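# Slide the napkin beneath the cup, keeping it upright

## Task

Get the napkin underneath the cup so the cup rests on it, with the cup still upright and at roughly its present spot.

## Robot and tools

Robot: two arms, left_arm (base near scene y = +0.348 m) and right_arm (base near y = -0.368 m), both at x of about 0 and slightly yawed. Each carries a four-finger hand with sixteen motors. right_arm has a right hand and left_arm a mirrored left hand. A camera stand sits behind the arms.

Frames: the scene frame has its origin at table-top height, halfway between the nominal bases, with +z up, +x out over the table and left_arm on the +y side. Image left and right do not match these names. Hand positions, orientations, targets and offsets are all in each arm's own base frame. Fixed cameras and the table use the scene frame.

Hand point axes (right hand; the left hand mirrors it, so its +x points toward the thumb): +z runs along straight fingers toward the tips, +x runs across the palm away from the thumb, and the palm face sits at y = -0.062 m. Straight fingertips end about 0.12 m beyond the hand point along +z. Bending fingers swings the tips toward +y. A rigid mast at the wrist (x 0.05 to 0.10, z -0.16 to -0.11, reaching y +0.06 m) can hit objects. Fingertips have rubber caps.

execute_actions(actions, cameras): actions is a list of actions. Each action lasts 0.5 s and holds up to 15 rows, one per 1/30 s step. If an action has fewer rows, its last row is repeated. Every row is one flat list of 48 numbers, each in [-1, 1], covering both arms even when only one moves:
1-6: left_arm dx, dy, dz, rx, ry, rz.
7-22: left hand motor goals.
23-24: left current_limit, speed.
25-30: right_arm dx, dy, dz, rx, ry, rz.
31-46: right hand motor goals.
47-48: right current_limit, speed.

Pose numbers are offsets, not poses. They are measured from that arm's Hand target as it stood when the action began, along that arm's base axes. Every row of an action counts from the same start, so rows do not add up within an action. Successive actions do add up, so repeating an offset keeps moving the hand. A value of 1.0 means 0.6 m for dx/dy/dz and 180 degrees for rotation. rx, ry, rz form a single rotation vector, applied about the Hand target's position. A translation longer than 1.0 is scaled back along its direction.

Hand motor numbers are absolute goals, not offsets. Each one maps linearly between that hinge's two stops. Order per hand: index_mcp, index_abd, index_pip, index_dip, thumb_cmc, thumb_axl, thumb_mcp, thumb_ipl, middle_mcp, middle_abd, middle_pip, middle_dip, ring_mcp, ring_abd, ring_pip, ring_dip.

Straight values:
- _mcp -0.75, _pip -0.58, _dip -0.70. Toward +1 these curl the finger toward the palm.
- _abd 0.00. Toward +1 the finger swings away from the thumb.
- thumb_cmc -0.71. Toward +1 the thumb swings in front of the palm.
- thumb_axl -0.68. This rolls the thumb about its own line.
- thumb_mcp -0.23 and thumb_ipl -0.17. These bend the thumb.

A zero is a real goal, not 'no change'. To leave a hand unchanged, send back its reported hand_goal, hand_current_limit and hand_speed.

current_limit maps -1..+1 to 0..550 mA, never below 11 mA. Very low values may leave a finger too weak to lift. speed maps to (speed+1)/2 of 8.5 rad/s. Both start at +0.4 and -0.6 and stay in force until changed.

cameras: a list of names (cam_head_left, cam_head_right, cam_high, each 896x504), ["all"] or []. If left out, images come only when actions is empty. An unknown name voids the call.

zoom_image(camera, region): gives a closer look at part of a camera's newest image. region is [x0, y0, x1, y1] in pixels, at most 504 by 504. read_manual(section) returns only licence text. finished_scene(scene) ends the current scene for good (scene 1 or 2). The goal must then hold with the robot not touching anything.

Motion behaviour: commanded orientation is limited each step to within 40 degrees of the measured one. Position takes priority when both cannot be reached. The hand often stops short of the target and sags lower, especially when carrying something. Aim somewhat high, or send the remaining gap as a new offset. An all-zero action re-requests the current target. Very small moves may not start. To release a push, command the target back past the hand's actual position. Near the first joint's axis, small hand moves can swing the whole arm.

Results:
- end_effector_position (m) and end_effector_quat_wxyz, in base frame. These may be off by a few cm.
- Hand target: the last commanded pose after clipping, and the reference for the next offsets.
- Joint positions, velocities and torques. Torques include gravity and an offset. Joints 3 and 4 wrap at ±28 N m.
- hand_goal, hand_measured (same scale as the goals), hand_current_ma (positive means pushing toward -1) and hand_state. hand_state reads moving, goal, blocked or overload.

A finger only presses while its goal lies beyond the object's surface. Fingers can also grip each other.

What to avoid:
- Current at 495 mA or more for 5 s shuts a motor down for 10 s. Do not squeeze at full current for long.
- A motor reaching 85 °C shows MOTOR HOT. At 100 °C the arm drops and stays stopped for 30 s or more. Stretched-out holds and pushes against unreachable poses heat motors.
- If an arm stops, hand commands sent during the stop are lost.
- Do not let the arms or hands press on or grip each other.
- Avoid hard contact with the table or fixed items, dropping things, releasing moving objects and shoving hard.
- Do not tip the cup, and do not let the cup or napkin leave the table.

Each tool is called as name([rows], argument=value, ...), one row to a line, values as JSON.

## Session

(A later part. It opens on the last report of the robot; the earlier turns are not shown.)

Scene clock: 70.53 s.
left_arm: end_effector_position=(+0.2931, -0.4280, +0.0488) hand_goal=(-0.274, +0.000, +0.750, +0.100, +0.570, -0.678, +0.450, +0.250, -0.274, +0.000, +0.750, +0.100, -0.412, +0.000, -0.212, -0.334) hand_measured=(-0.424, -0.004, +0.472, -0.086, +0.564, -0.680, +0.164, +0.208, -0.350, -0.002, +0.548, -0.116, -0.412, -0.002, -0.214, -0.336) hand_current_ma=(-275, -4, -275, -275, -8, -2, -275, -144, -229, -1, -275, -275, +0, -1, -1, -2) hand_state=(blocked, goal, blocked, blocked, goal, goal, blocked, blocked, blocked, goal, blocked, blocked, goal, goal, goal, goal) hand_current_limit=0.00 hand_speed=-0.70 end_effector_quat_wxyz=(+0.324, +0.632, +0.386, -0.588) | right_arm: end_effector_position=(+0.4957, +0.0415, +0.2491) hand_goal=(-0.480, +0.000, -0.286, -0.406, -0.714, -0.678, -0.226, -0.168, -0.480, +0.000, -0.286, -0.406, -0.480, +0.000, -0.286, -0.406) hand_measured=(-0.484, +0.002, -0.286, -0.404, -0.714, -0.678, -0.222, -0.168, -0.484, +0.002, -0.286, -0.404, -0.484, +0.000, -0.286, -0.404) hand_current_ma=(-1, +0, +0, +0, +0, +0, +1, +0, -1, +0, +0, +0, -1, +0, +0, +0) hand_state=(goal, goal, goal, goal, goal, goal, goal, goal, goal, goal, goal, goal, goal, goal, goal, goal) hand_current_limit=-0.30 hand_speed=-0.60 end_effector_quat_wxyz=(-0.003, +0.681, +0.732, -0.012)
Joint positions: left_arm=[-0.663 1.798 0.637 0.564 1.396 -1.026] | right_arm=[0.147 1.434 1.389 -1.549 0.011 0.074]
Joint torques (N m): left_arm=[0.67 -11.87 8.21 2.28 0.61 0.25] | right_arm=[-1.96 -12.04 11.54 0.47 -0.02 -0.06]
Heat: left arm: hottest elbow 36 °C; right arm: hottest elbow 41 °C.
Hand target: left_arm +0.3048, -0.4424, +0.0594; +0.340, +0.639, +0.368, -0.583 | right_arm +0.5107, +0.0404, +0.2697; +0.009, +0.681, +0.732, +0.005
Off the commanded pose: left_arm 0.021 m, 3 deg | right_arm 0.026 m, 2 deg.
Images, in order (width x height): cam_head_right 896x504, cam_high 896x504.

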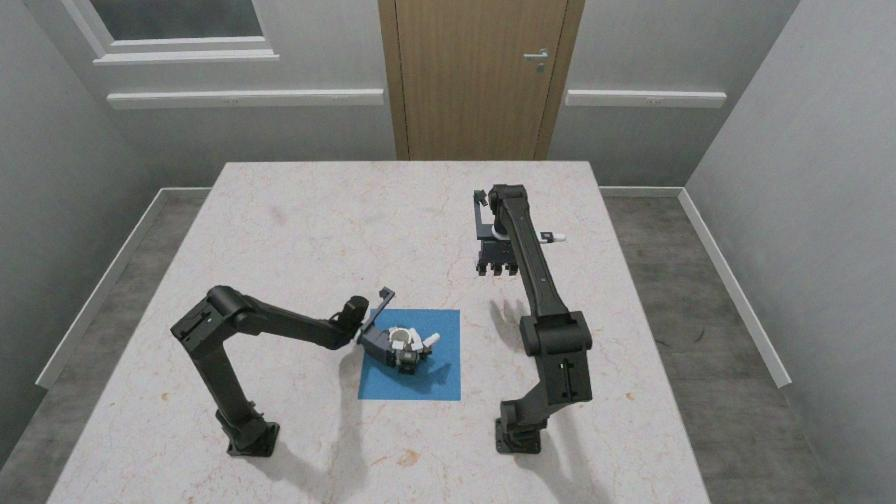

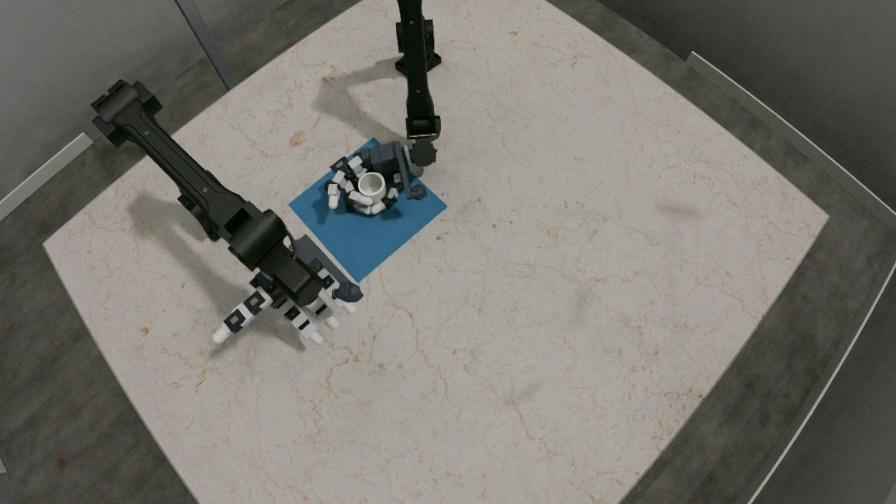

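execute_actions([
  [[0,0,-0.011,0,0,0,-0.274,0,0.75,0.1,0.571,-0.678,0.45,0.25,-0.274,0,0.75,0.1,-0.411,0,-0.212,-0.333,0.0,-0.7,0,0,0,0,0,0,-0.479,0,-0.285,-0.406,-0.714,-0.678,-0.226,-0.168,-0.479,0,-0.285,-0.406,-0.479,0,-0.285,-0.406,-0.3,-0.6]],
], cameras=["cam_head_right","cam_high"])

zoom_image(camera="cam_high", region=[300, 70, 480, 230])

zoom_image(camera="cam_head_right", region=[320, 240, 460, 380])

Scene clock: 71.73 s.
left_arm: end_effector_position=(+0.2939, -0.4286, +0.0442) hand_goal=(-0.274, +0.000, +0.750, +0.100, +0.570, -0.678, +0.450, +0.250, -0.274, +0.000, +0.750, +0.100, -0.412, +0.000, -0.212, -0.334) hand_measured=(-0.424, -0.002, +0.472, -0.086, +0.564, -0.680, +0.164, +0.208, -0.350, -0.002, +0.548, -0.116, -0.412, -0.002, -0.214, -0.336) hand_current_ma=(-275, -1, -275, -275, -8, -2, -275, -144, -229, -1, -275, -275, +0, -1, -1, -2) hand_state=(blocked, goal, blocked, blocked, goal, goal, blocked, blocked, blocked, goal, blocked, blocked, goal, goal, goal, goal) hand_current_limit=0.00 hand_speed=-0.70 end_effector_quat_wxyz=(+0.326, +0.633, +0.385, -0.587) | right_arm: end_effector_position=(+0.4957, +0.0415, +0.2491) hand_goal=(-0.480, +0.000, -0.286, -0.406, -0.714, -0.678, -0.226, -0.168, -0.480, +0.000, -0.286, -0.406, -0.480, +0.000, -0.286, -0.406) hand_measured=(-0.484, +0.002, -0.286, -0.404, -0.714, -0.678, -0.222, -0.168, -0.484, +0.002, -0.286, -0.404, -0.484, +0.000, -0.286, -0.404) hand_current_ma=(-1, +0, +0, +0, +0, +0, +1, +0, -1, +0, +0, +0, -1, +0, +0, +0) hand_state=(goal, goal, goal, goal, goal, goal, goal, goal, goal, goal, goal, goal, goal, goal, goal, goal) hand_current_limit=-0.30 hand_speed=-0.60 end_effector_quat_wxyz=(-0.003, +0.681, +0.732, -0.012)
Joint positions: left_arm=[-0.663 1.817 0.639 0.586 1.396 -1.026] | right_arm=[0.147 1.434 1.389 -1.549 0.011 0.074]
Joint torques (N m): left_arm=[0.67 -11.99 7.92 2.06 0.59 0.23] | right_arm=[-1.96 -12.1 11.52 0.46 -0.02 -0.05]
Heat: left arm: hottest elbow 36 °C; right arm: hottest elbow 42 °C.
Hand target: left_arm +0.3051, -0.4423, +0.0528; +0.341, +0.639, +0.369, -0.583 | right_arm +0.5107, +0.0404, +0.2697; +0.009, +0.681, +0.732, +0.005
Off the commanded pose: left_arm 0.020 m, 3 deg | right_arm 0.026 m, 2 deg.
Images, in order (width x height): cam_head_right 896x504, cam_high 896x504.

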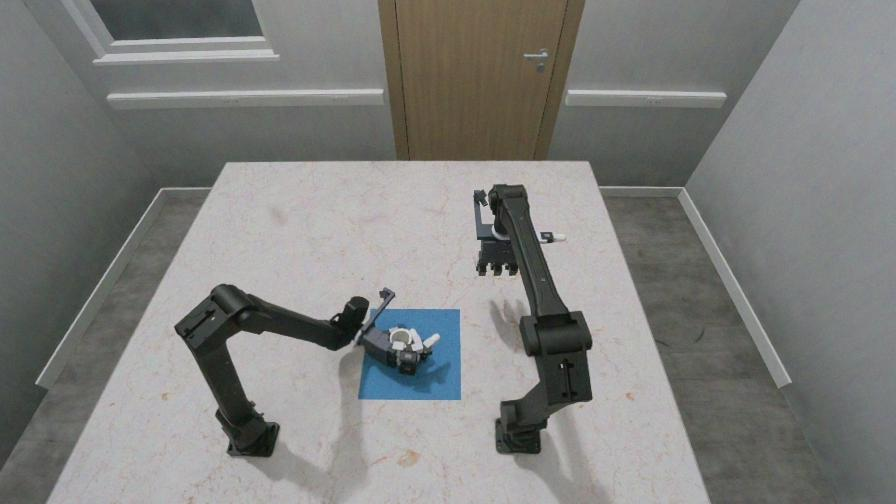

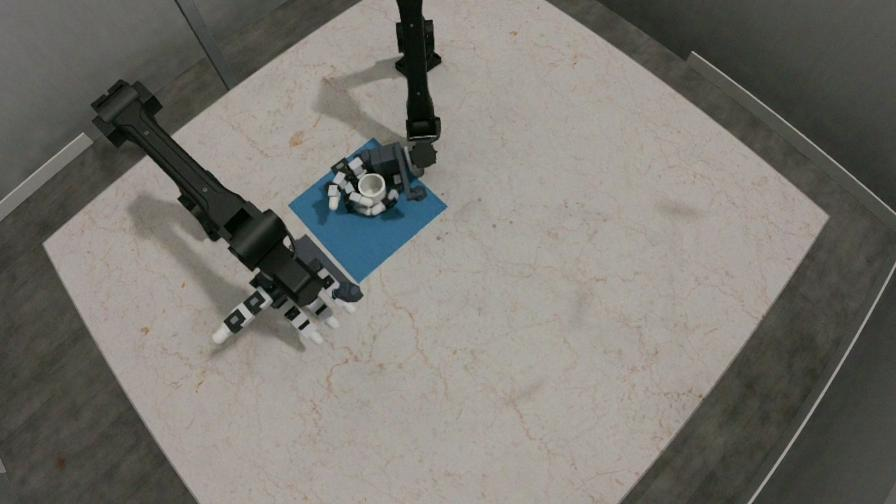

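Scaled by 2.800 from the camera's 896x504 image, which has a finer 1280x720 frame.

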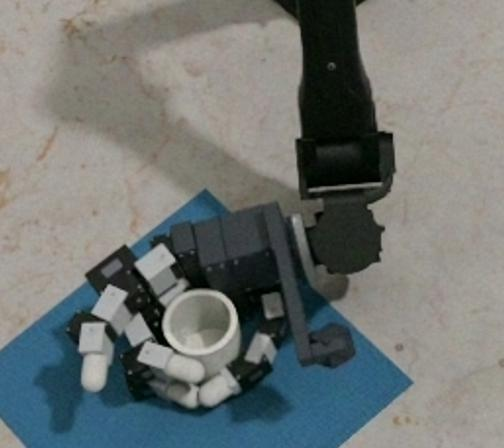

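Scaled by 3.600 from the camera's 896x504 image, which has a finer 1280x720 frame.

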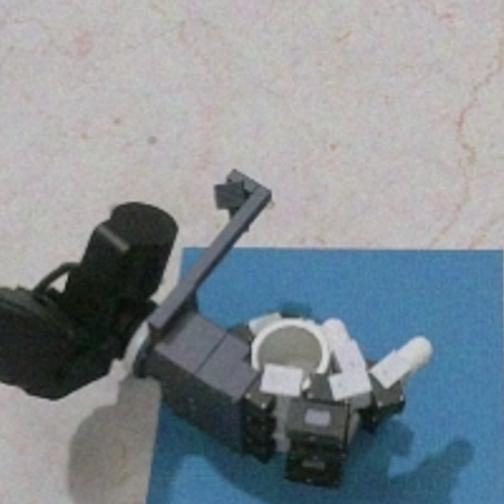

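execute_actions([
  [[0,0,0.0,-0.014,-0.014,0,-0.274,0,0.75,0.1,0.571,-0.678,0.45,0.25,-0.274,0,0.75,0.1,-0.411,0,-0.212,-0.333,0.0,-0.7,0,0,0,0,0,0,-0.479,0,-0.285,-0.406,-0.714,-0.678,-0.226,-0.168,-0.479,0,-0.285,-0.406,-0.479,0,-0.285,-0.406,-0.3,-0.6]],
], cameras=["cam_head_right","cam_high"])

zoom_image(camera="cam_high", region=[300, 70, 480, 230])

zoom_image(camera="cam_head_right", region=[320, 240, 460, 380])

Scene clock: 73.53 s.
left_arm: end_effector_position=(+0.2984, -0.4322, +0.0464) hand_goal=(-0.274, +0.000, +0.750, +0.100, +0.570, -0.678, +0.450, +0.250, -0.274, +0.000, +0.750, +0.100, -0.412, +0.000, -0.212, -0.334) hand_measured=(-0.424, -0.004, +0.472, -0.086, +0.564, -0.680, +0.164, +0.208, -0.350, -0.002, +0.548, -0.116, -0.412, -0.002, -0.214, -0.336) hand_current_ma=(-275, -3, -275, -275, -8, -2, -275, -144, -229, -1, -275, -275, +0, -1, -1, -2) hand_state=(blocked, goal, blocked, blocked, goal, goal, blocked, blocked, blocked, goal, blocked, blocked, goal, goal, goal, goal) hand_current_limit=0.00 hand_speed=-0.70 end_effector_quat_wxyz=(+0.350, +0.641, +0.363, -0.579) | right_arm: end_effector_position=(+0.4957, +0.0415, +0.2491) hand_goal=(-0.480, +0.000, -0.286, -0.406, -0.714, -0.678, -0.226, -0.168, -0.480, +0.000, -0.286, -0.406, -0.480, +0.000, -0.286, -0.406) hand_measured=(-0.484, +0.002, -0.286, -0.404, -0.714, -0.678, -0.222, -0.168, -0.484, +0.002, -0.286, -0.404, -0.484, +0.000, -0.286, -0.404) hand_current_ma=(-1, +0, +0, +0, +0, +0, +1, +0, -1, +0, +0, +0, -1, +0, +0, +0) hand_state=(goal, goal, goal, goal, goal, goal, goal, goal, goal, goal, goal, goal, goal, goal, goal, goal) hand_current_limit=-0.30 hand_speed=-0.60 end_effector_quat_wxyz=(-0.003, +0.681, +0.732, -0.012)
Joint positions: left_arm=[-0.663 1.853 0.639 0.705 1.397 -1.04] | right_arm=[0.147 1.434 1.389 -1.549 0.011 0.074]
Joint torques (N m): left_arm=[0.79 -12.22 6.75 2.1 0.65 0.23] | right_arm=[-1.96 -11.99 11.52 0.49 -0.02 -0.05]
Heat: left arm: hottest elbow 35 °C; right arm: hottest elbow 42 °C.
Hand target: left_arm +0.3051, -0.4423, +0.0530; +0.363, +0.644, +0.348, -0.576 | right_arm +0.5107, +0.0404, +0.2697; +0.009, +0.681, +0.732, +0.005
Off the commanded pose: left_arm 0.014 m, 2 deg | right_arm 0.026 m, 2 deg.
Images, in order (width x height): cam_head_right 896x504, cam_high 896x504.

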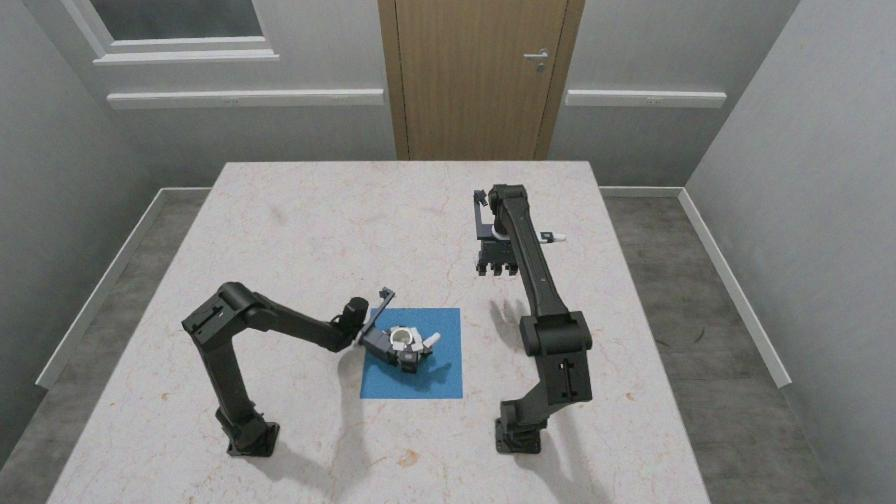

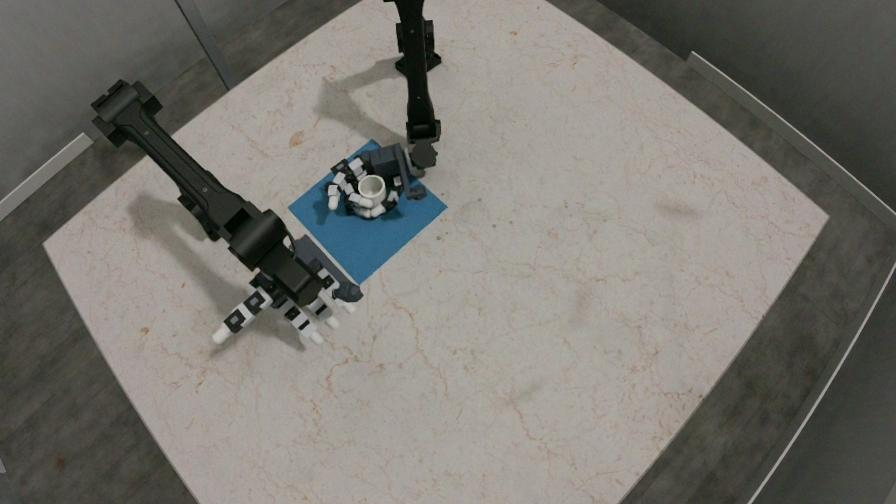

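Scaled by 2.800 from the camera's 896x504 image, which has a finer 1280x720 frame.

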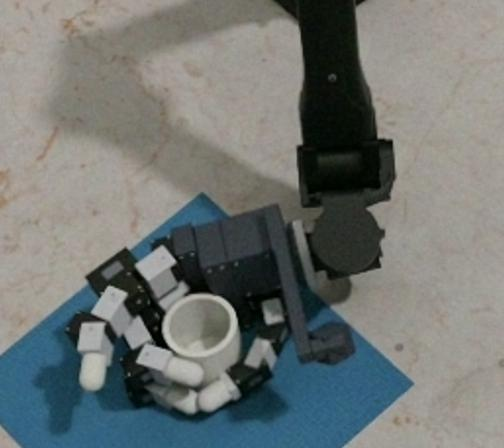

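Scaled by 3.600 from the camera's 896x504 image, which has a finer 1280x720 frame.

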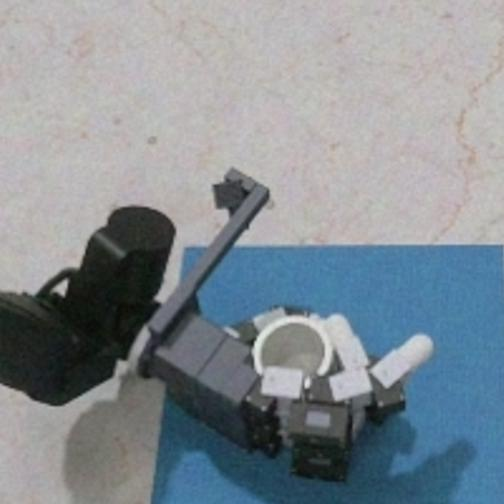

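execute_actions([
  [[-0.004,0.01,0.0,0,0,0,-0.274,0,0.75,0.1,0.571,-0.678,0.45,0.25,-0.274,0,0.75,0.1,-0.411,0,-0.212,-0.333,0.0,-0.7,0,0,0,0,0,0,-0.479,0,-0.285,-0.406,-0.714,-0.678,-0.226,-0.168,-0.479,0,-0.285,-0.406,-0.479,0,-0.285,-0.406,-0.3,-0.6]],
  [[0,0,0,0,0,0,-0.42,0,0.4,-0.15,0.571,-0.678,0.12,0.1,-0.38,0,0.45,-0.18,-0.411,0,-0.212,-0.333,0.0,-0.85,0,0,0,0,0,0,-0.479,0,-0.285,-0.406,-0.714,-0.678,-0.226,-0.168,-0.479,0,-0.285,-0.406,-0.479,0,-0.285,-0.406,-0.3,-0.6]],
], cameras=["cam_head_right","cam_high"])

zoom_image(camera="cam_high", region=[300, 70, 480, 230])

zoom_image(camera="cam_head_right", region=[320, 240, 460, 380])

Scene clock: 75.23 s.
left_arm: end_effector_position=(+0.2984, -0.4331, +0.0503) hand_goal=(-0.420, +0.000, +0.400, -0.150, +0.570, -0.678, +0.120, +0.100, -0.380, +0.000, +0.450, -0.180, -0.412, +0.000, -0.212, -0.334) hand_measured=(-0.424, -0.004, +0.402, -0.148, +0.564, -0.680, +0.122, +0.102, -0.380, -0.002, +0.452, -0.178, -0.412, -0.002, -0.214, -0.336) hand_current_ma=(-3, -3, +2, +2, -8, -1, +3, +2, +0, -1, +2, +2, +0, -1, -1, -2) hand_state=(goal, goal, goal, goal, goal, goal, goal, goal, goal, goal, goal, goal, goal, goal, goal, goal) hand_current_limit=0.00 hand_speed=-0.85 end_effector_quat_wxyz=(+0.356, +0.643, +0.355, -0.578) | right_arm: end_effector_position=(+0.4957, +0.0415, +0.2491) hand_goal=(-0.480, +0.000, -0.286, -0.406, -0.714, -0.678, -0.226, -0.168, -0.480, +0.000, -0.286, -0.406, -0.480, +0.000, -0.286, -0.406) hand_measured=(-0.484, +0.002, -0.286, -0.404, -0.714, -0.678, -0.222, -0.168, -0.484, +0.002, -0.286, -0.404, -0.484, +0.000, -0.286, -0.404) hand_current_ma=(-1, +0, +0, +0, +0, +0, +1, +0, -1, +0, +0, +0, -1, +0, +0, +0) hand_state=(goal, goal, goal, goal, goal, goal, goal, goal, goal, goal, goal, goal, goal, goal, goal, goal) hand_current_limit=-0.30 hand_speed=-0.60 end_effector_quat_wxyz=(-0.003, +0.681, +0.732, -0.012)
Joint positions: left_arm=[-0.663 1.853 0.639 0.725 1.403 -1.041] | right_arm=[0.147 1.434 1.389 -1.549 0.011 0.074]
Joint torques (N m): left_arm=[1.38 -12.63 5.45 1.96 0.65 0.22] | right_arm=[-2.02 -11.99 11.51 0.47 -0.01 -0.05]
Heat: left arm: hottest elbow 35 °C; right arm: hottest elbow 42 °C.
Hand target: left_arm +0.3026, -0.4363, +0.0530; +0.363, +0.644, +0.348, -0.576 | right_arm +0.5107, +0.0404, +0.2697; +0.009, +0.681, +0.732, +0.005
Off the commanded pose: left_arm 0.006 m, 1 deg | right_arm 0.026 m, 2 deg.
Images, in order (width x height): cam_head_right 896x504, cam_high 896x504.

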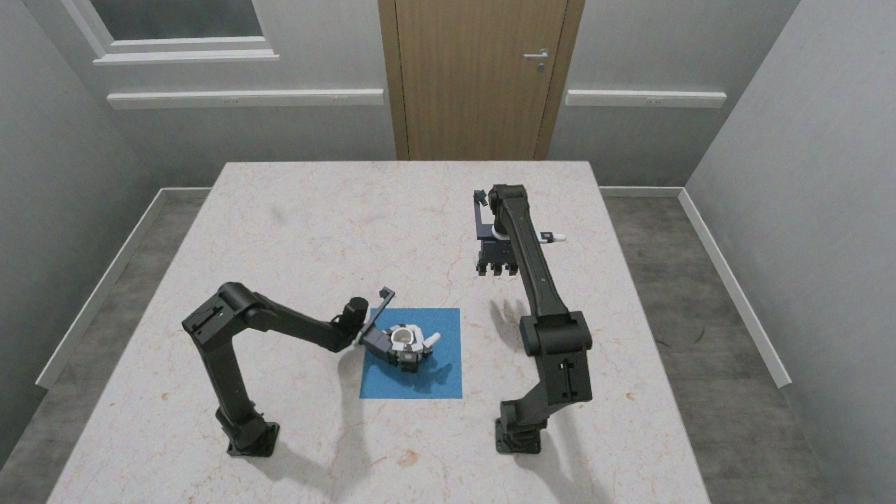

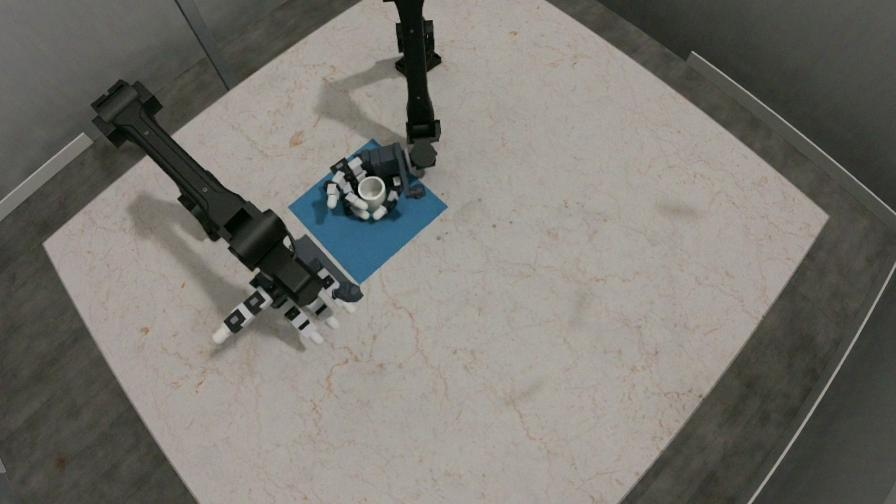

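Scaled by 2.800 from the camera's 896x504 image, which has a finer 1280x720 frame.

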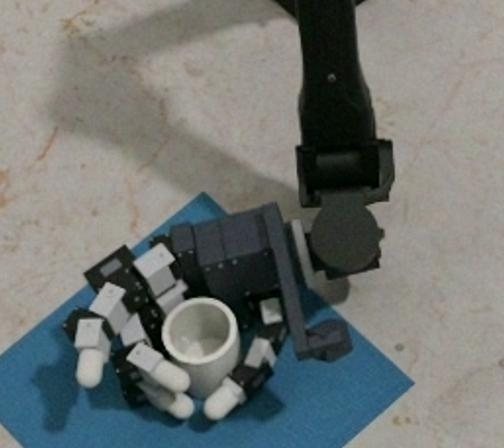

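Scaled by 3.600 from the camera's 896x504 image, which has a finer 1280x720 frame.

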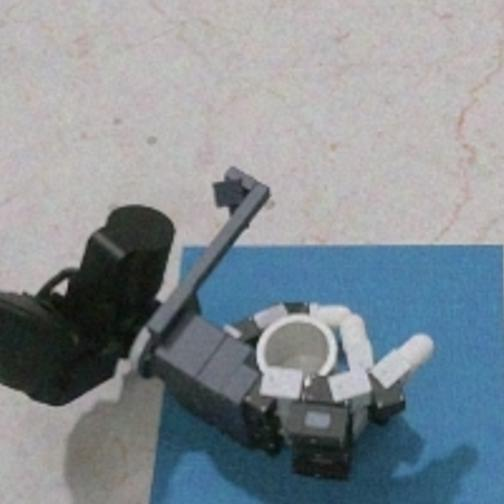

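execute_actions([
  [[0,0,0,0,0,0,-0.35,0,0.6,-0.05,0.571,-0.678,0.3,0.15,-0.32,0,0.65,0,-0.411,0,-0.212,-0.333,0.0,-0.7,0,0,0,0,0,0,-0.479,0,-0.285,-0.406,-0.714,-0.678,-0.226,-0.168,-0.479,0,-0.285,-0.406,-0.479,0,-0.285,-0.406,-0.3,-0.6]],
  [[-0.018,0.02,0.0,0,0,0,-0.35,0,0.6,-0.05,0.571,-0.678,0.3,0.15,-0.32,0,0.65,0,-0.411,0,-0.212,-0.333,0.0,-0.7,0,0,0,0,0,0,-0.479,0,-0.285,-0.406,-0.714,-0.678,-0.226,-0.168,-0.479,0,-0.285,-0.406,-0.479,0,-0.285,-0.406,-0.3,-0.6]],
], cameras=["cam_head_right","cam_high"])

zoom_image(camera="cam_high", region=[300, 70, 480, 230])

zoom_image(camera="cam_head_right", region=[320, 240, 460, 380])

Scene clock: 77.43 s.
left_arm: end_effector_position=(+0.2931, -0.4295, +0.0509) hand_goal=(-0.350, +0.000, +0.600, -0.050, +0.570, -0.678, +0.300, +0.150, -0.320, +0.000, +0.650, +0.000, -0.412, +0.000, -0.212, -0.334) hand_measured=(-0.406, -0.004, +0.474, -0.090, +0.564, -0.680, +0.172, +0.138, -0.348, -0.002, +0.522, -0.074, -0.412, -0.002, -0.214, -0.336) hand_current_ma=(-153, -3, -275, -87, -8, -2, -275, -26, -58, -1, -275, -204, +0, -1, -1, -2) hand_state=(blocked, goal, blocked, blocked, goal, goal, blocked, goal, blocked, goal, blocked, blocked, goal, goal, goal, goal) hand_current_limit=0.00 hand_speed=-0.70 end_effector_quat_wxyz=(+0.357, +0.644, +0.350, -0.579) | right_arm: end_effector_position=(+0.4957, +0.0415, +0.2491) hand_goal=(-0.480, +0.000, -0.286, -0.406, -0.714, -0.678, -0.226, -0.168, -0.480, +0.000, -0.286, -0.406, -0.480, +0.000, -0.286, -0.406) hand_measured=(-0.484, +0.002, -0.286, -0.404, -0.714, -0.678, -0.222, -0.168, -0.484, +0.002, -0.286, -0.404, -0.484, +0.000, -0.286, -0.404) hand_current_ma=(-1, +0, +0, +0, +0, +0, +1, +0, -1, +0, +0, +0, -1, +0, +0, +0) hand_state=(goal, goal, goal, goal, goal, goal, goal, goal, goal, goal, goal, goal, goal, goal, goal, goal) hand_current_limit=-0.30 hand_speed=-0.60 end_effector_quat_wxyz=(-0.003, +0.681, +0.732, -0.012)
Joint positions: left_arm=[-0.663 1.847 0.623 0.737 1.409 -1.034] | right_arm=[0.147 1.434 1.389 -1.549 0.011 0.074]
Joint torques (N m): left_arm=[1.96 -13.86 3.08 1.7 0.65 0.3] | right_arm=[-1.96 -11.99 11.54 0.47 -0.02 -0.05]
Heat: left arm: hottest elbow 35 °C; right arm: hottest elbow 43 °C.
Hand target: left_arm +0.2918, -0.4243, +0.0529; +0.363, +0.644, +0.348, -0.576 | right_arm +0.5107, +0.0404, +0.2697; +0.009, +0.681, +0.732, +0.005
Off the commanded pose: left_arm 0.006 m, 1 deg | right_arm 0.026 m, 2 deg.
Images, in order (width x height): cam_head_right 896x504, cam_high 896x504.

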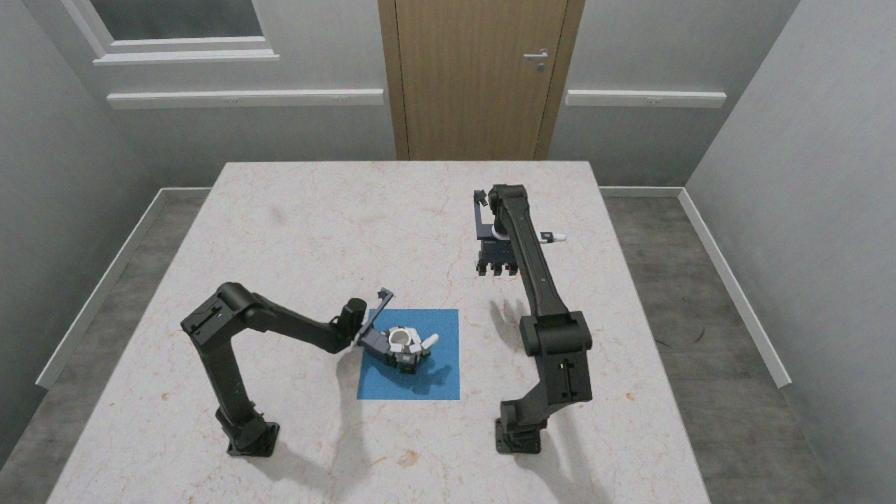

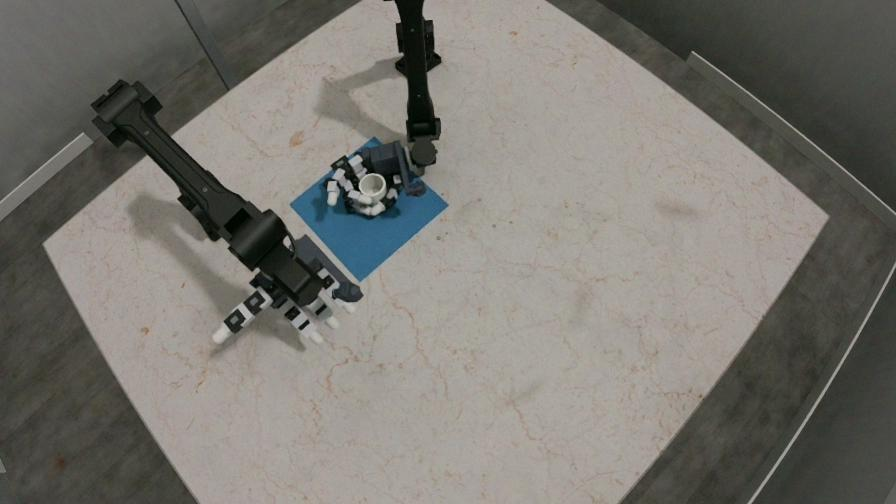

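Scaled by 2.800 from the camera's 896x504 image, which has a finer 1280x720 frame.

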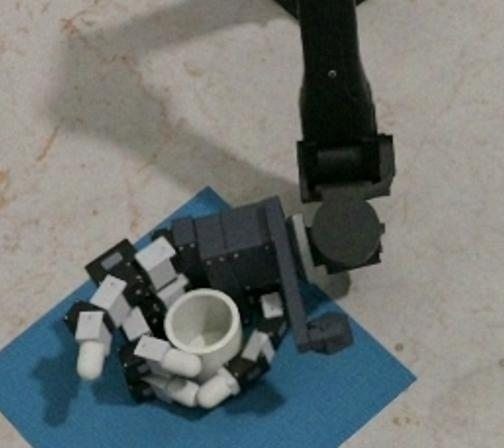

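Scaled by 3.600 from the camera's 896x504 image, which has a finer 1280x720 frame.

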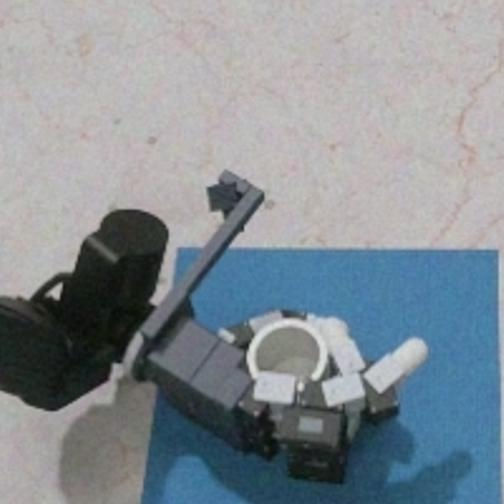

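execute_actions([
  [[0,0,0,0,0,0,-0.42,0,0.4,-0.15,0.571,-0.678,0.12,0.1,-0.38,0,0.45,-0.18,-0.411,0,-0.212,-0.333,0.0,-0.85,0,0,0,0,0,0,-0.479,0,-0.285,-0.406,-0.714,-0.678,-0.226,-0.168,-0.479,0,-0.285,-0.406,-0.479,0,-0.285,-0.406,-0.3,-0.6]],
  [[0,0,0,0,0,0,-0.42,0,0.1,-0.33,0.571,-0.678,-0.1,-0.1,-0.42,0,0.1,-0.33,-0.411,0,-0.212,-0.333,0.0,-0.8,0,0,0,0,0,0,-0.479,0,-0.285,-0.406,-0.714,-0.678,-0.226,-0.168,-0.479,0,-0.285,-0.406,-0.479,0,-0.285,-0.406,-0.3,-0.6]],
], cameras=["cam_head_right","cam_high"])

zoom_image(camera="cam_high", region=[300, 70, 480, 230])

zoom_image(camera="cam_head_right", region=[320, 240, 460, 380])

Scene clock: 79.17 s.
left_arm: end_effector_position=(+0.2906, -0.4277, +0.0489) hand_goal=(-0.420, +0.000, +0.100, -0.330, +0.570, -0.678, -0.100, -0.100, -0.420, +0.000, +0.100, -0.330, -0.412, +0.000, -0.212, -0.334) hand_measured=(-0.422, -0.004, +0.102, -0.328, +0.564, -0.680, -0.098, -0.098, -0.418, -0.002, +0.102, -0.328, -0.412, -0.002, -0.214, -0.336) hand_current_ma=(-1, -3, +2, +2, -8, -2, +3, +2, +1, -1, +2, +2, +0, -1, -1, -2) hand_state=(goal, goal, goal, goal, goal, goal, goal, goal, goal, goal, goal, goal, goal, goal, goal, goal) hand_current_limit=0.00 hand_speed=-0.80 end_effector_quat_wxyz=(+0.355, +0.643, +0.352, -0.580) | right_arm: end_effector_position=(+0.4957, +0.0415, +0.2491) hand_goal=(-0.480, +0.000, -0.286, -0.406, -0.714, -0.678, -0.226, -0.168, -0.480, +0.000, -0.286, -0.406, -0.480, +0.000, -0.286, -0.406) hand_measured=(-0.484, +0.002, -0.286, -0.404, -0.714, -0.678, -0.222, -0.168, -0.484, +0.002, -0.286, -0.404, -0.484, +0.000, -0.286, -0.404) hand_current_ma=(-1, +0, +0, +0, +0, +0, +1, +0, -1, +0, +0, +0, -1, +0, +0, +0) hand_state=(goal, goal, goal, goal, goal, goal, goal, goal, goal, goal, goal, goal, goal, goal, goal, goal) hand_current_limit=-0.30 hand_speed=-0.60 end_effector_quat_wxyz=(-0.003, +0.681, +0.732, -0.012)
Joint positions: left_arm=[-0.663 1.847 0.616 0.737 1.409 -1.034] | right_arm=[0.147 1.434 1.389 -1.549 0.011 0.074]
Joint torques (N m): left_arm=[1.96 -13.74 3.62 1.7 0.63 0.32] | right_arm=[-1.96 -12.04 11.54 0.47 -0.02 -0.05]
Heat: left arm: hottest elbow 35 °C; right arm: hottest elbow 43 °C.
Hand target: left_arm +0.2918, -0.4243, +0.0528; +0.362, +0.644, +0.348, -0.576 | right_arm +0.5107, +0.0404, +0.2697; +0.009, +0.681, +0.732, +0.005
Off the commanded pose: left_arm 0.005 m, 1 deg | right_arm 0.026 m, 2 deg.
Images, in order (width x height): cam_head_right 896x504, cam_high 896x504.

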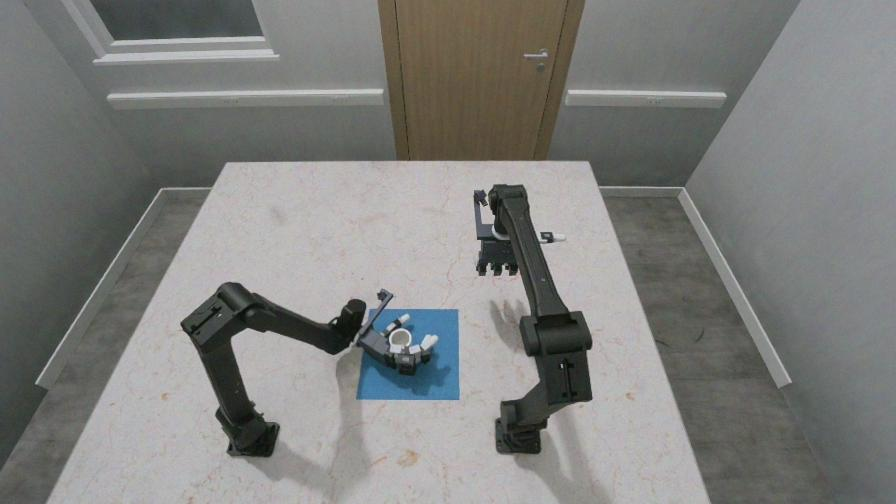

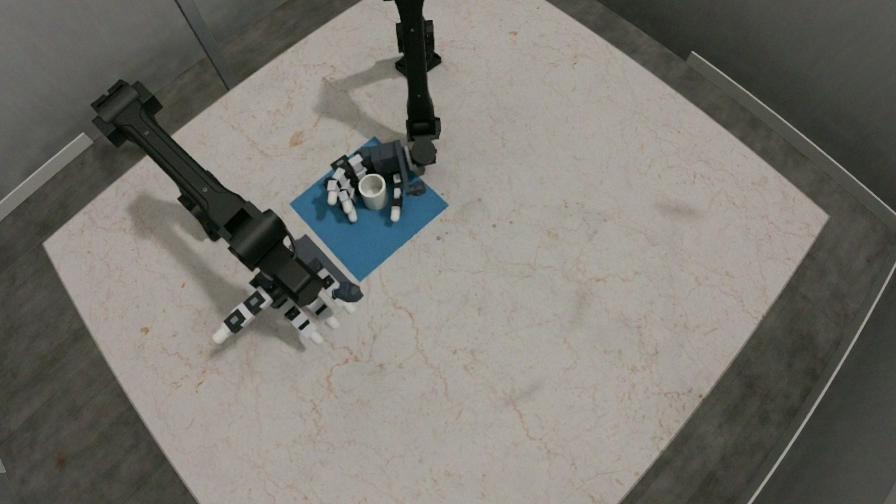

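Scaled by 2.800 from the camera's 896x504 image, which has a finer 1280x720 frame.

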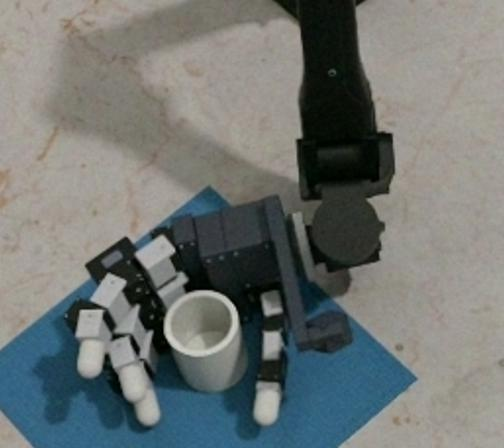

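Scaled by 3.600 from the camera's 896x504 image, which has a finer 1280x720 frame.

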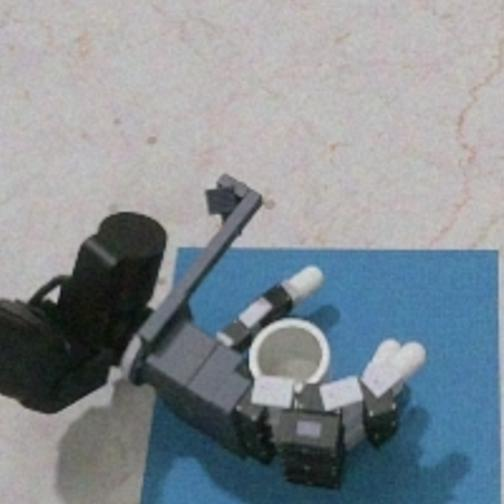

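execute_actions([
  [[-0.018,0.01,0.008,0,0,0,-0.42,0,-0.25,-0.4,0.571,-0.678,-0.226,-0.168,-0.42,0,-0.25,-0.4,-0.411,0,-0.212,-0.333,0.0,-0.8,0,0,0,0,0,0,-0.479,0,-0.285,-0.406,-0.714,-0.678,-0.226,-0.168,-0.479,0,-0.285,-0.406,-0.479,0,-0.285,-0.406,-0.3,-0.6]],
  [[-0.015,0.008,0.015,0,0,0,-0.42,0,-0.25,-0.4,0.571,-0.678,-0.226,-0.168,-0.42,0,-0.25,-0.4,-0.411,0,-0.212,-0.333,0.0,-0.8,0,0,0,0,0,0,-0.479,0,-0.285,-0.406,-0.714,-0.678,-0.226,-0.168,-0.479,0,-0.285,-0.406,-0.479,0,-0.285,-0.406,-0.3,-0.6]],
], cameras=["cam_head_right","cam_high"])

zoom_image(camera="cam_high", region=[300, 70, 480, 230])

Scene clock: 80.83 s.
left_arm: end_effector_position=(+0.2742, -0.4146, +0.0629) hand_goal=(-0.420, +0.000, -0.250, -0.400, +0.570, -0.678, -0.226, -0.168, -0.420, +0.000, -0.250, -0.400, -0.412, +0.000, -0.212, -0.334) hand_measured=(-0.422, -0.004, -0.248, -0.398, +0.562, -0.680, -0.224, -0.166, -0.418, -0.002, -0.248, -0.398, -0.412, -0.002, -0.214, -0.336) hand_current_ma=(-1, -3, +2, +2, -8, -2, +3, +2, +1, -1, +2, +2, +0, -1, -1, -2) hand_state=(goal, goal, goal, goal, goal, goal, goal, goal, goal, goal, goal, goal, goal, goal, goal, goal) hand_current_limit=0.00 hand_speed=-0.80 end_effector_quat_wxyz=(+0.359, +0.644, +0.350, -0.578) | right_arm: end_effector_position=(+0.4957, +0.0415, +0.2491) hand_goal=(-0.480, +0.000, -0.286, -0.406, -0.714, -0.678, -0.226, -0.168, -0.480, +0.000, -0.286, -0.406, -0.480, +0.000, -0.286, -0.406) hand_measured=(-0.484, +0.002, -0.286, -0.404, -0.714, -0.678, -0.222, -0.168, -0.484, +0.002, -0.286, -0.404, -0.484, +0.000, -0.286, -0.404) hand_current_ma=(-1, +0, +0, +0, +0, +0, +1, +0, -1, +0, +0, +0, -1, +0, +0, +0) hand_state=(goal, goal, goal, goal, goal, goal, goal, goal, goal, goal, goal, goal, goal, goal, goal, goal) hand_current_limit=-0.30 hand_speed=-0.60 end_effector_quat_wxyz=(-0.003, +0.681, +0.732, -0.012)
Joint positions: left_arm=[-0.663 1.778 0.552 0.748 1.408 -1.04] | right_arm=[0.147 1.434 1.389 -1.549 0.011 0.074]
Joint torques (N m): left_arm=[1.14 -12.98 3.54 1.85 0.37 0.16] | right_arm=[-1.96 -12.04 11.52 0.49 -0.02 -0.05]
Heat: left arm: hottest elbow 35 °C; right arm: hottest elbow 43 °C.
Hand target: left_arm +0.2720, -0.4135, +0.0667; +0.363, +0.644, +0.348, -0.576 | right_arm +0.5107, +0.0404, +0.2697; +0.009, +0.681, +0.732, +0.005
Off the commanded pose: left_arm 0.005 m, 1 deg | right_arm 0.026 m, 2 deg.
Images, in order (width x height): cam_head_right 896x504, cam_high 896x504.

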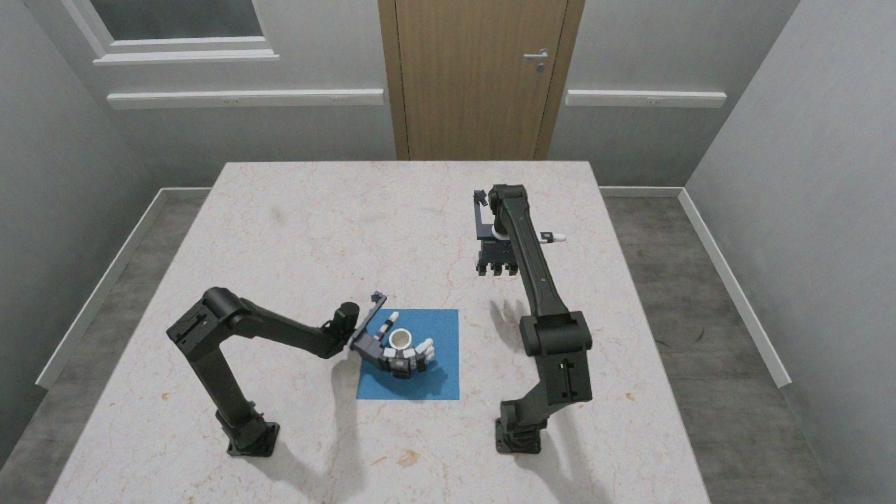

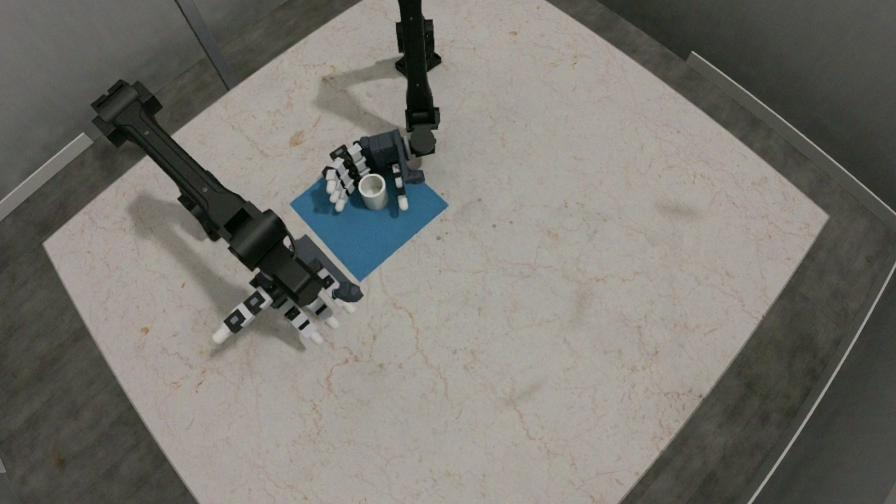

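Scaled by 2.800 from the camera's 896x504 image, which has a finer 1280x720 frame.

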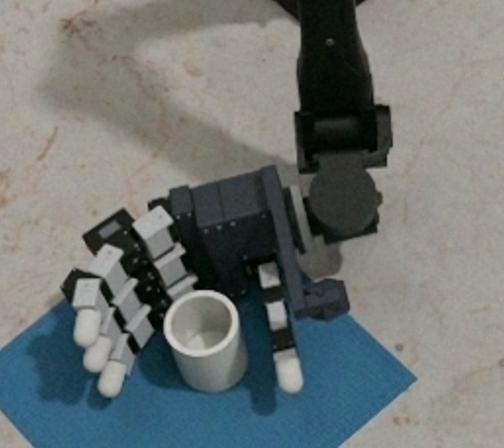

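execute_actions([
  [[-0.015,0.008,0.04,0,0,0,-0.42,0,-0.25,-0.4,0.571,-0.678,-0.226,-0.168,-0.42,0,-0.25,-0.4,-0.411,0,-0.212,-0.333,0.0,-0.8,0,0,0,0,0,0,-0.479,0,-0.285,-0.406,-0.714,-0.678,-0.226,-0.168,-0.479,0,-0.285,-0.406,-0.479,0,-0.285,-0.406,-0.3,-0.6]],
  [[-0.005,0.005,0.07,0,0,0,-0.42,0,-0.25,-0.4,0.571,-0.678,-0.226,-0.168,-0.42,0,-0.25,-0.4,-0.411,0,-0.212,-0.333,0.0,-0.8,0,0,0,0,0,0,-0.479,0,-0.285,-0.406,-0.714,-0.678,-0.226,-0.168,-0.479,0,-0.285,-0.406,-0.479,0,-0.285,-0.406,-0.3,-0.6]],
  [[0,0.01,0.08,0,0,0,-0.42,0,-0.25,-0.4,0.571,-0.678,-0.226,-0.168,-0.42,0,-0.25,-0.4,-0.411,0,-0.212,-0.333,0.0,-0.8,0,0,0,0,0,0,-0.479,0,-0.285,-0.406,-0.714,-0.678,-0.226,-0.168,-0.479,0,-0.285,-0.406,-0.479,0,-0.285,-0.406,-0.3,-0.6]],
], cameras=["all"])

zoom_image(camera="cam_high", region=[300, 70, 480, 230])

zoom_image(camera="cam_head_right", region=[320, 240, 460, 380])

Scene clock: 83.57 s.
left_arm: end_effector_position=(+0.2493, -0.3951, +0.1662) hand_goal=(-0.420, +0.000, -0.250, -0.400, +0.570, -0.678, -0.226, -0.168, -0.420, +0.000, -0.250, -0.400, -0.412, +0.000, -0.212, -0.334) hand_measured=(-0.422, -0.004, -0.248, -0.398, +0.560, -0.680, -0.224, -0.166, -0.418, -0.002, -0.248, -0.398, -0.412, -0.002, -0.214, -0.336) hand_current_ma=(-1, -3, +2, +2, -12, -2, +3, +2, +1, -1, +2, +2, +0, -1, -1, -2) hand_state=(goal, goal, goal, goal, goal, goal, goal, goal, goal, goal, goal, goal, goal, goal, goal, goal) hand_current_limit=0.00 hand_speed=-0.80 end_effector_quat_wxyz=(+0.354, +0.637, +0.357, -0.584) | right_arm: end_effector_position=(+0.4957, +0.0415, +0.2491) hand_goal=(-0.480, +0.000, -0.286, -0.406, -0.714, -0.678, -0.226, -0.168, -0.480, +0.000, -0.286, -0.406, -0.480, +0.000, -0.286, -0.406) hand_measured=(-0.484, +0.002, -0.286, -0.404, -0.714, -0.678, -0.222, -0.168, -0.484, +0.002, -0.286, -0.404, -0.484, +0.000, -0.286, -0.404) hand_current_ma=(-1, +0, +0, +0, +0, +0, +1, +0, -1, +0, +0, +0, -1, +0, +0, +0) hand_state=(goal, goal, goal, goal, goal, goal, goal, goal, goal, goal, goal, goal, goal, goal, goal, goal) hand_current_limit=-0.30 hand_speed=-0.60 end_effector_quat_wxyz=(-0.003, +0.681, +0.732, -0.012)
Joint positions: left_arm=[-0.663 1.361 0.514 0.419 1.408 -1.113] | right_arm=[0.147 1.434 1.389 -1.549 0.011 0.074]
Joint torques (N m): left_arm=[1.96 -8.59 10 0.53 0.58 0.34] | right_arm=[-1.9 -12.04 11.52 0.46 -0.01 -0.06]
Heat: left arm: hottest elbow 35 °C; right arm: hottest elbow 43 °C.
Hand target: left_arm +0.2599, -0.3997, +0.1807; +0.362, +0.644, +0.348, -0.576 | right_arm +0.5107, +0.0404, +0.2697; +0.009, +0.681, +0.732, +0.005
Off the commanded pose: left_arm 0.018 m, 2 deg | right_arm 0.026 m, 2 deg.

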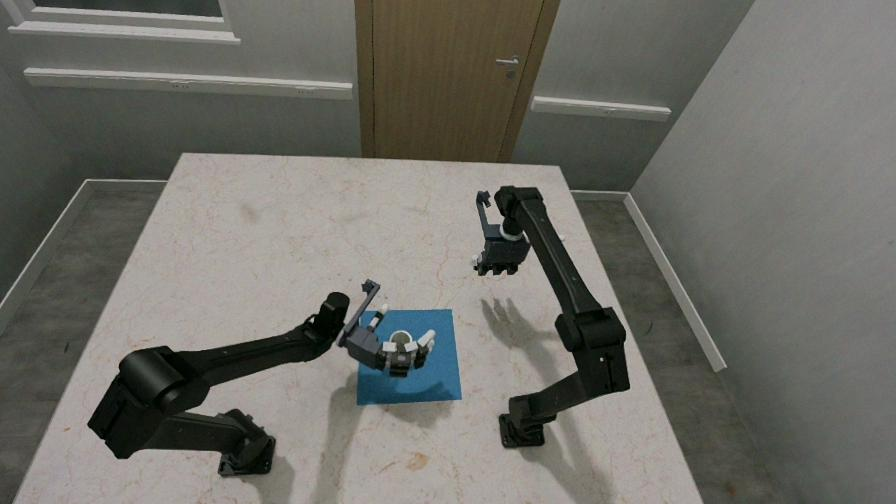

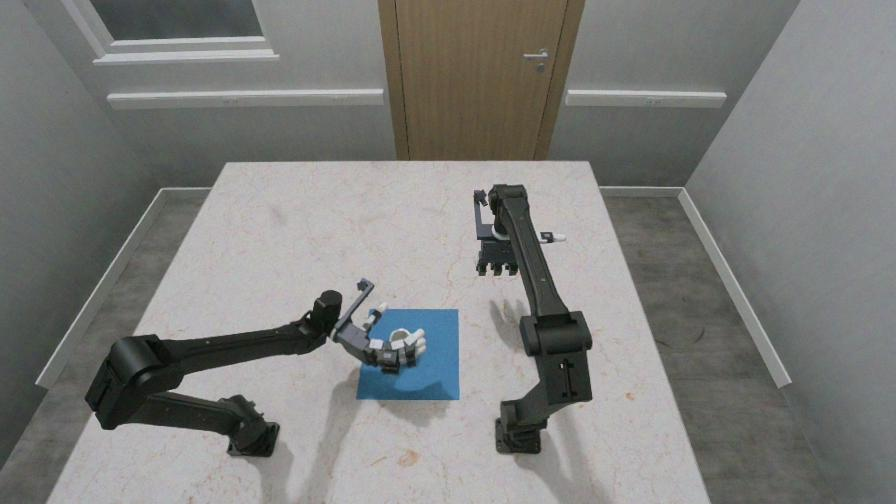

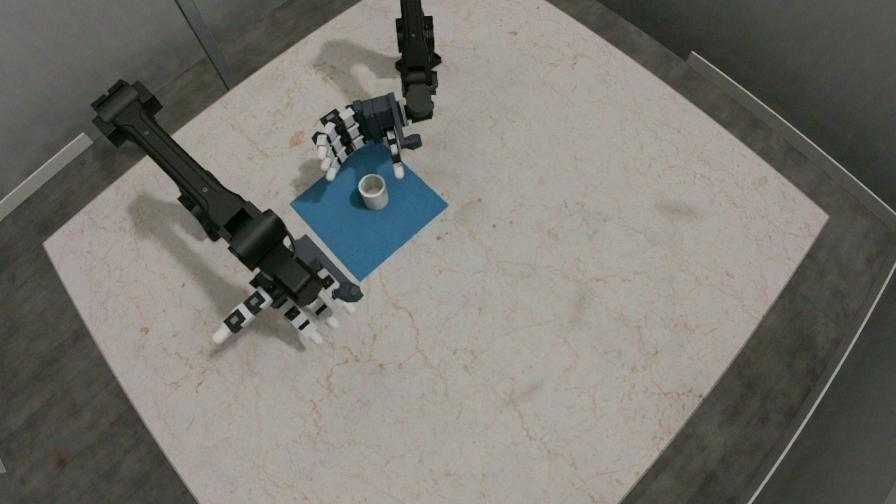

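Scaled by 2.800 from the camera's 896x504 image, which has a finer 1280x720 frame.

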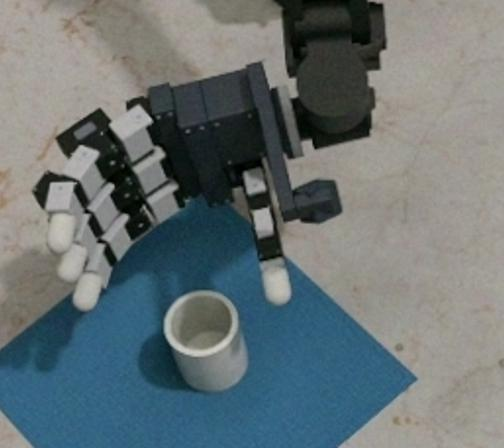

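Scaled by 3.600 from the camera's 896x504 image, which has a finer 1280x720 frame.

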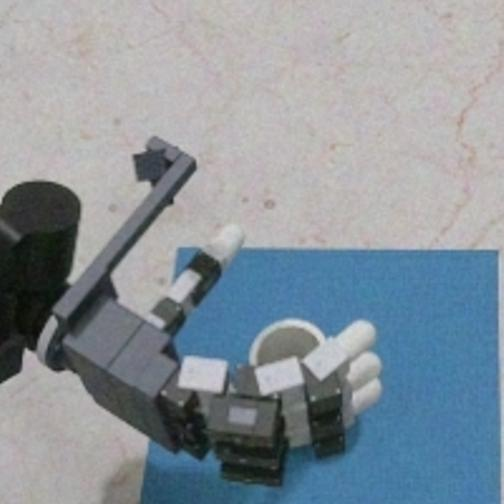

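finished_scene(scene=2)

The scene is finished: the task was done.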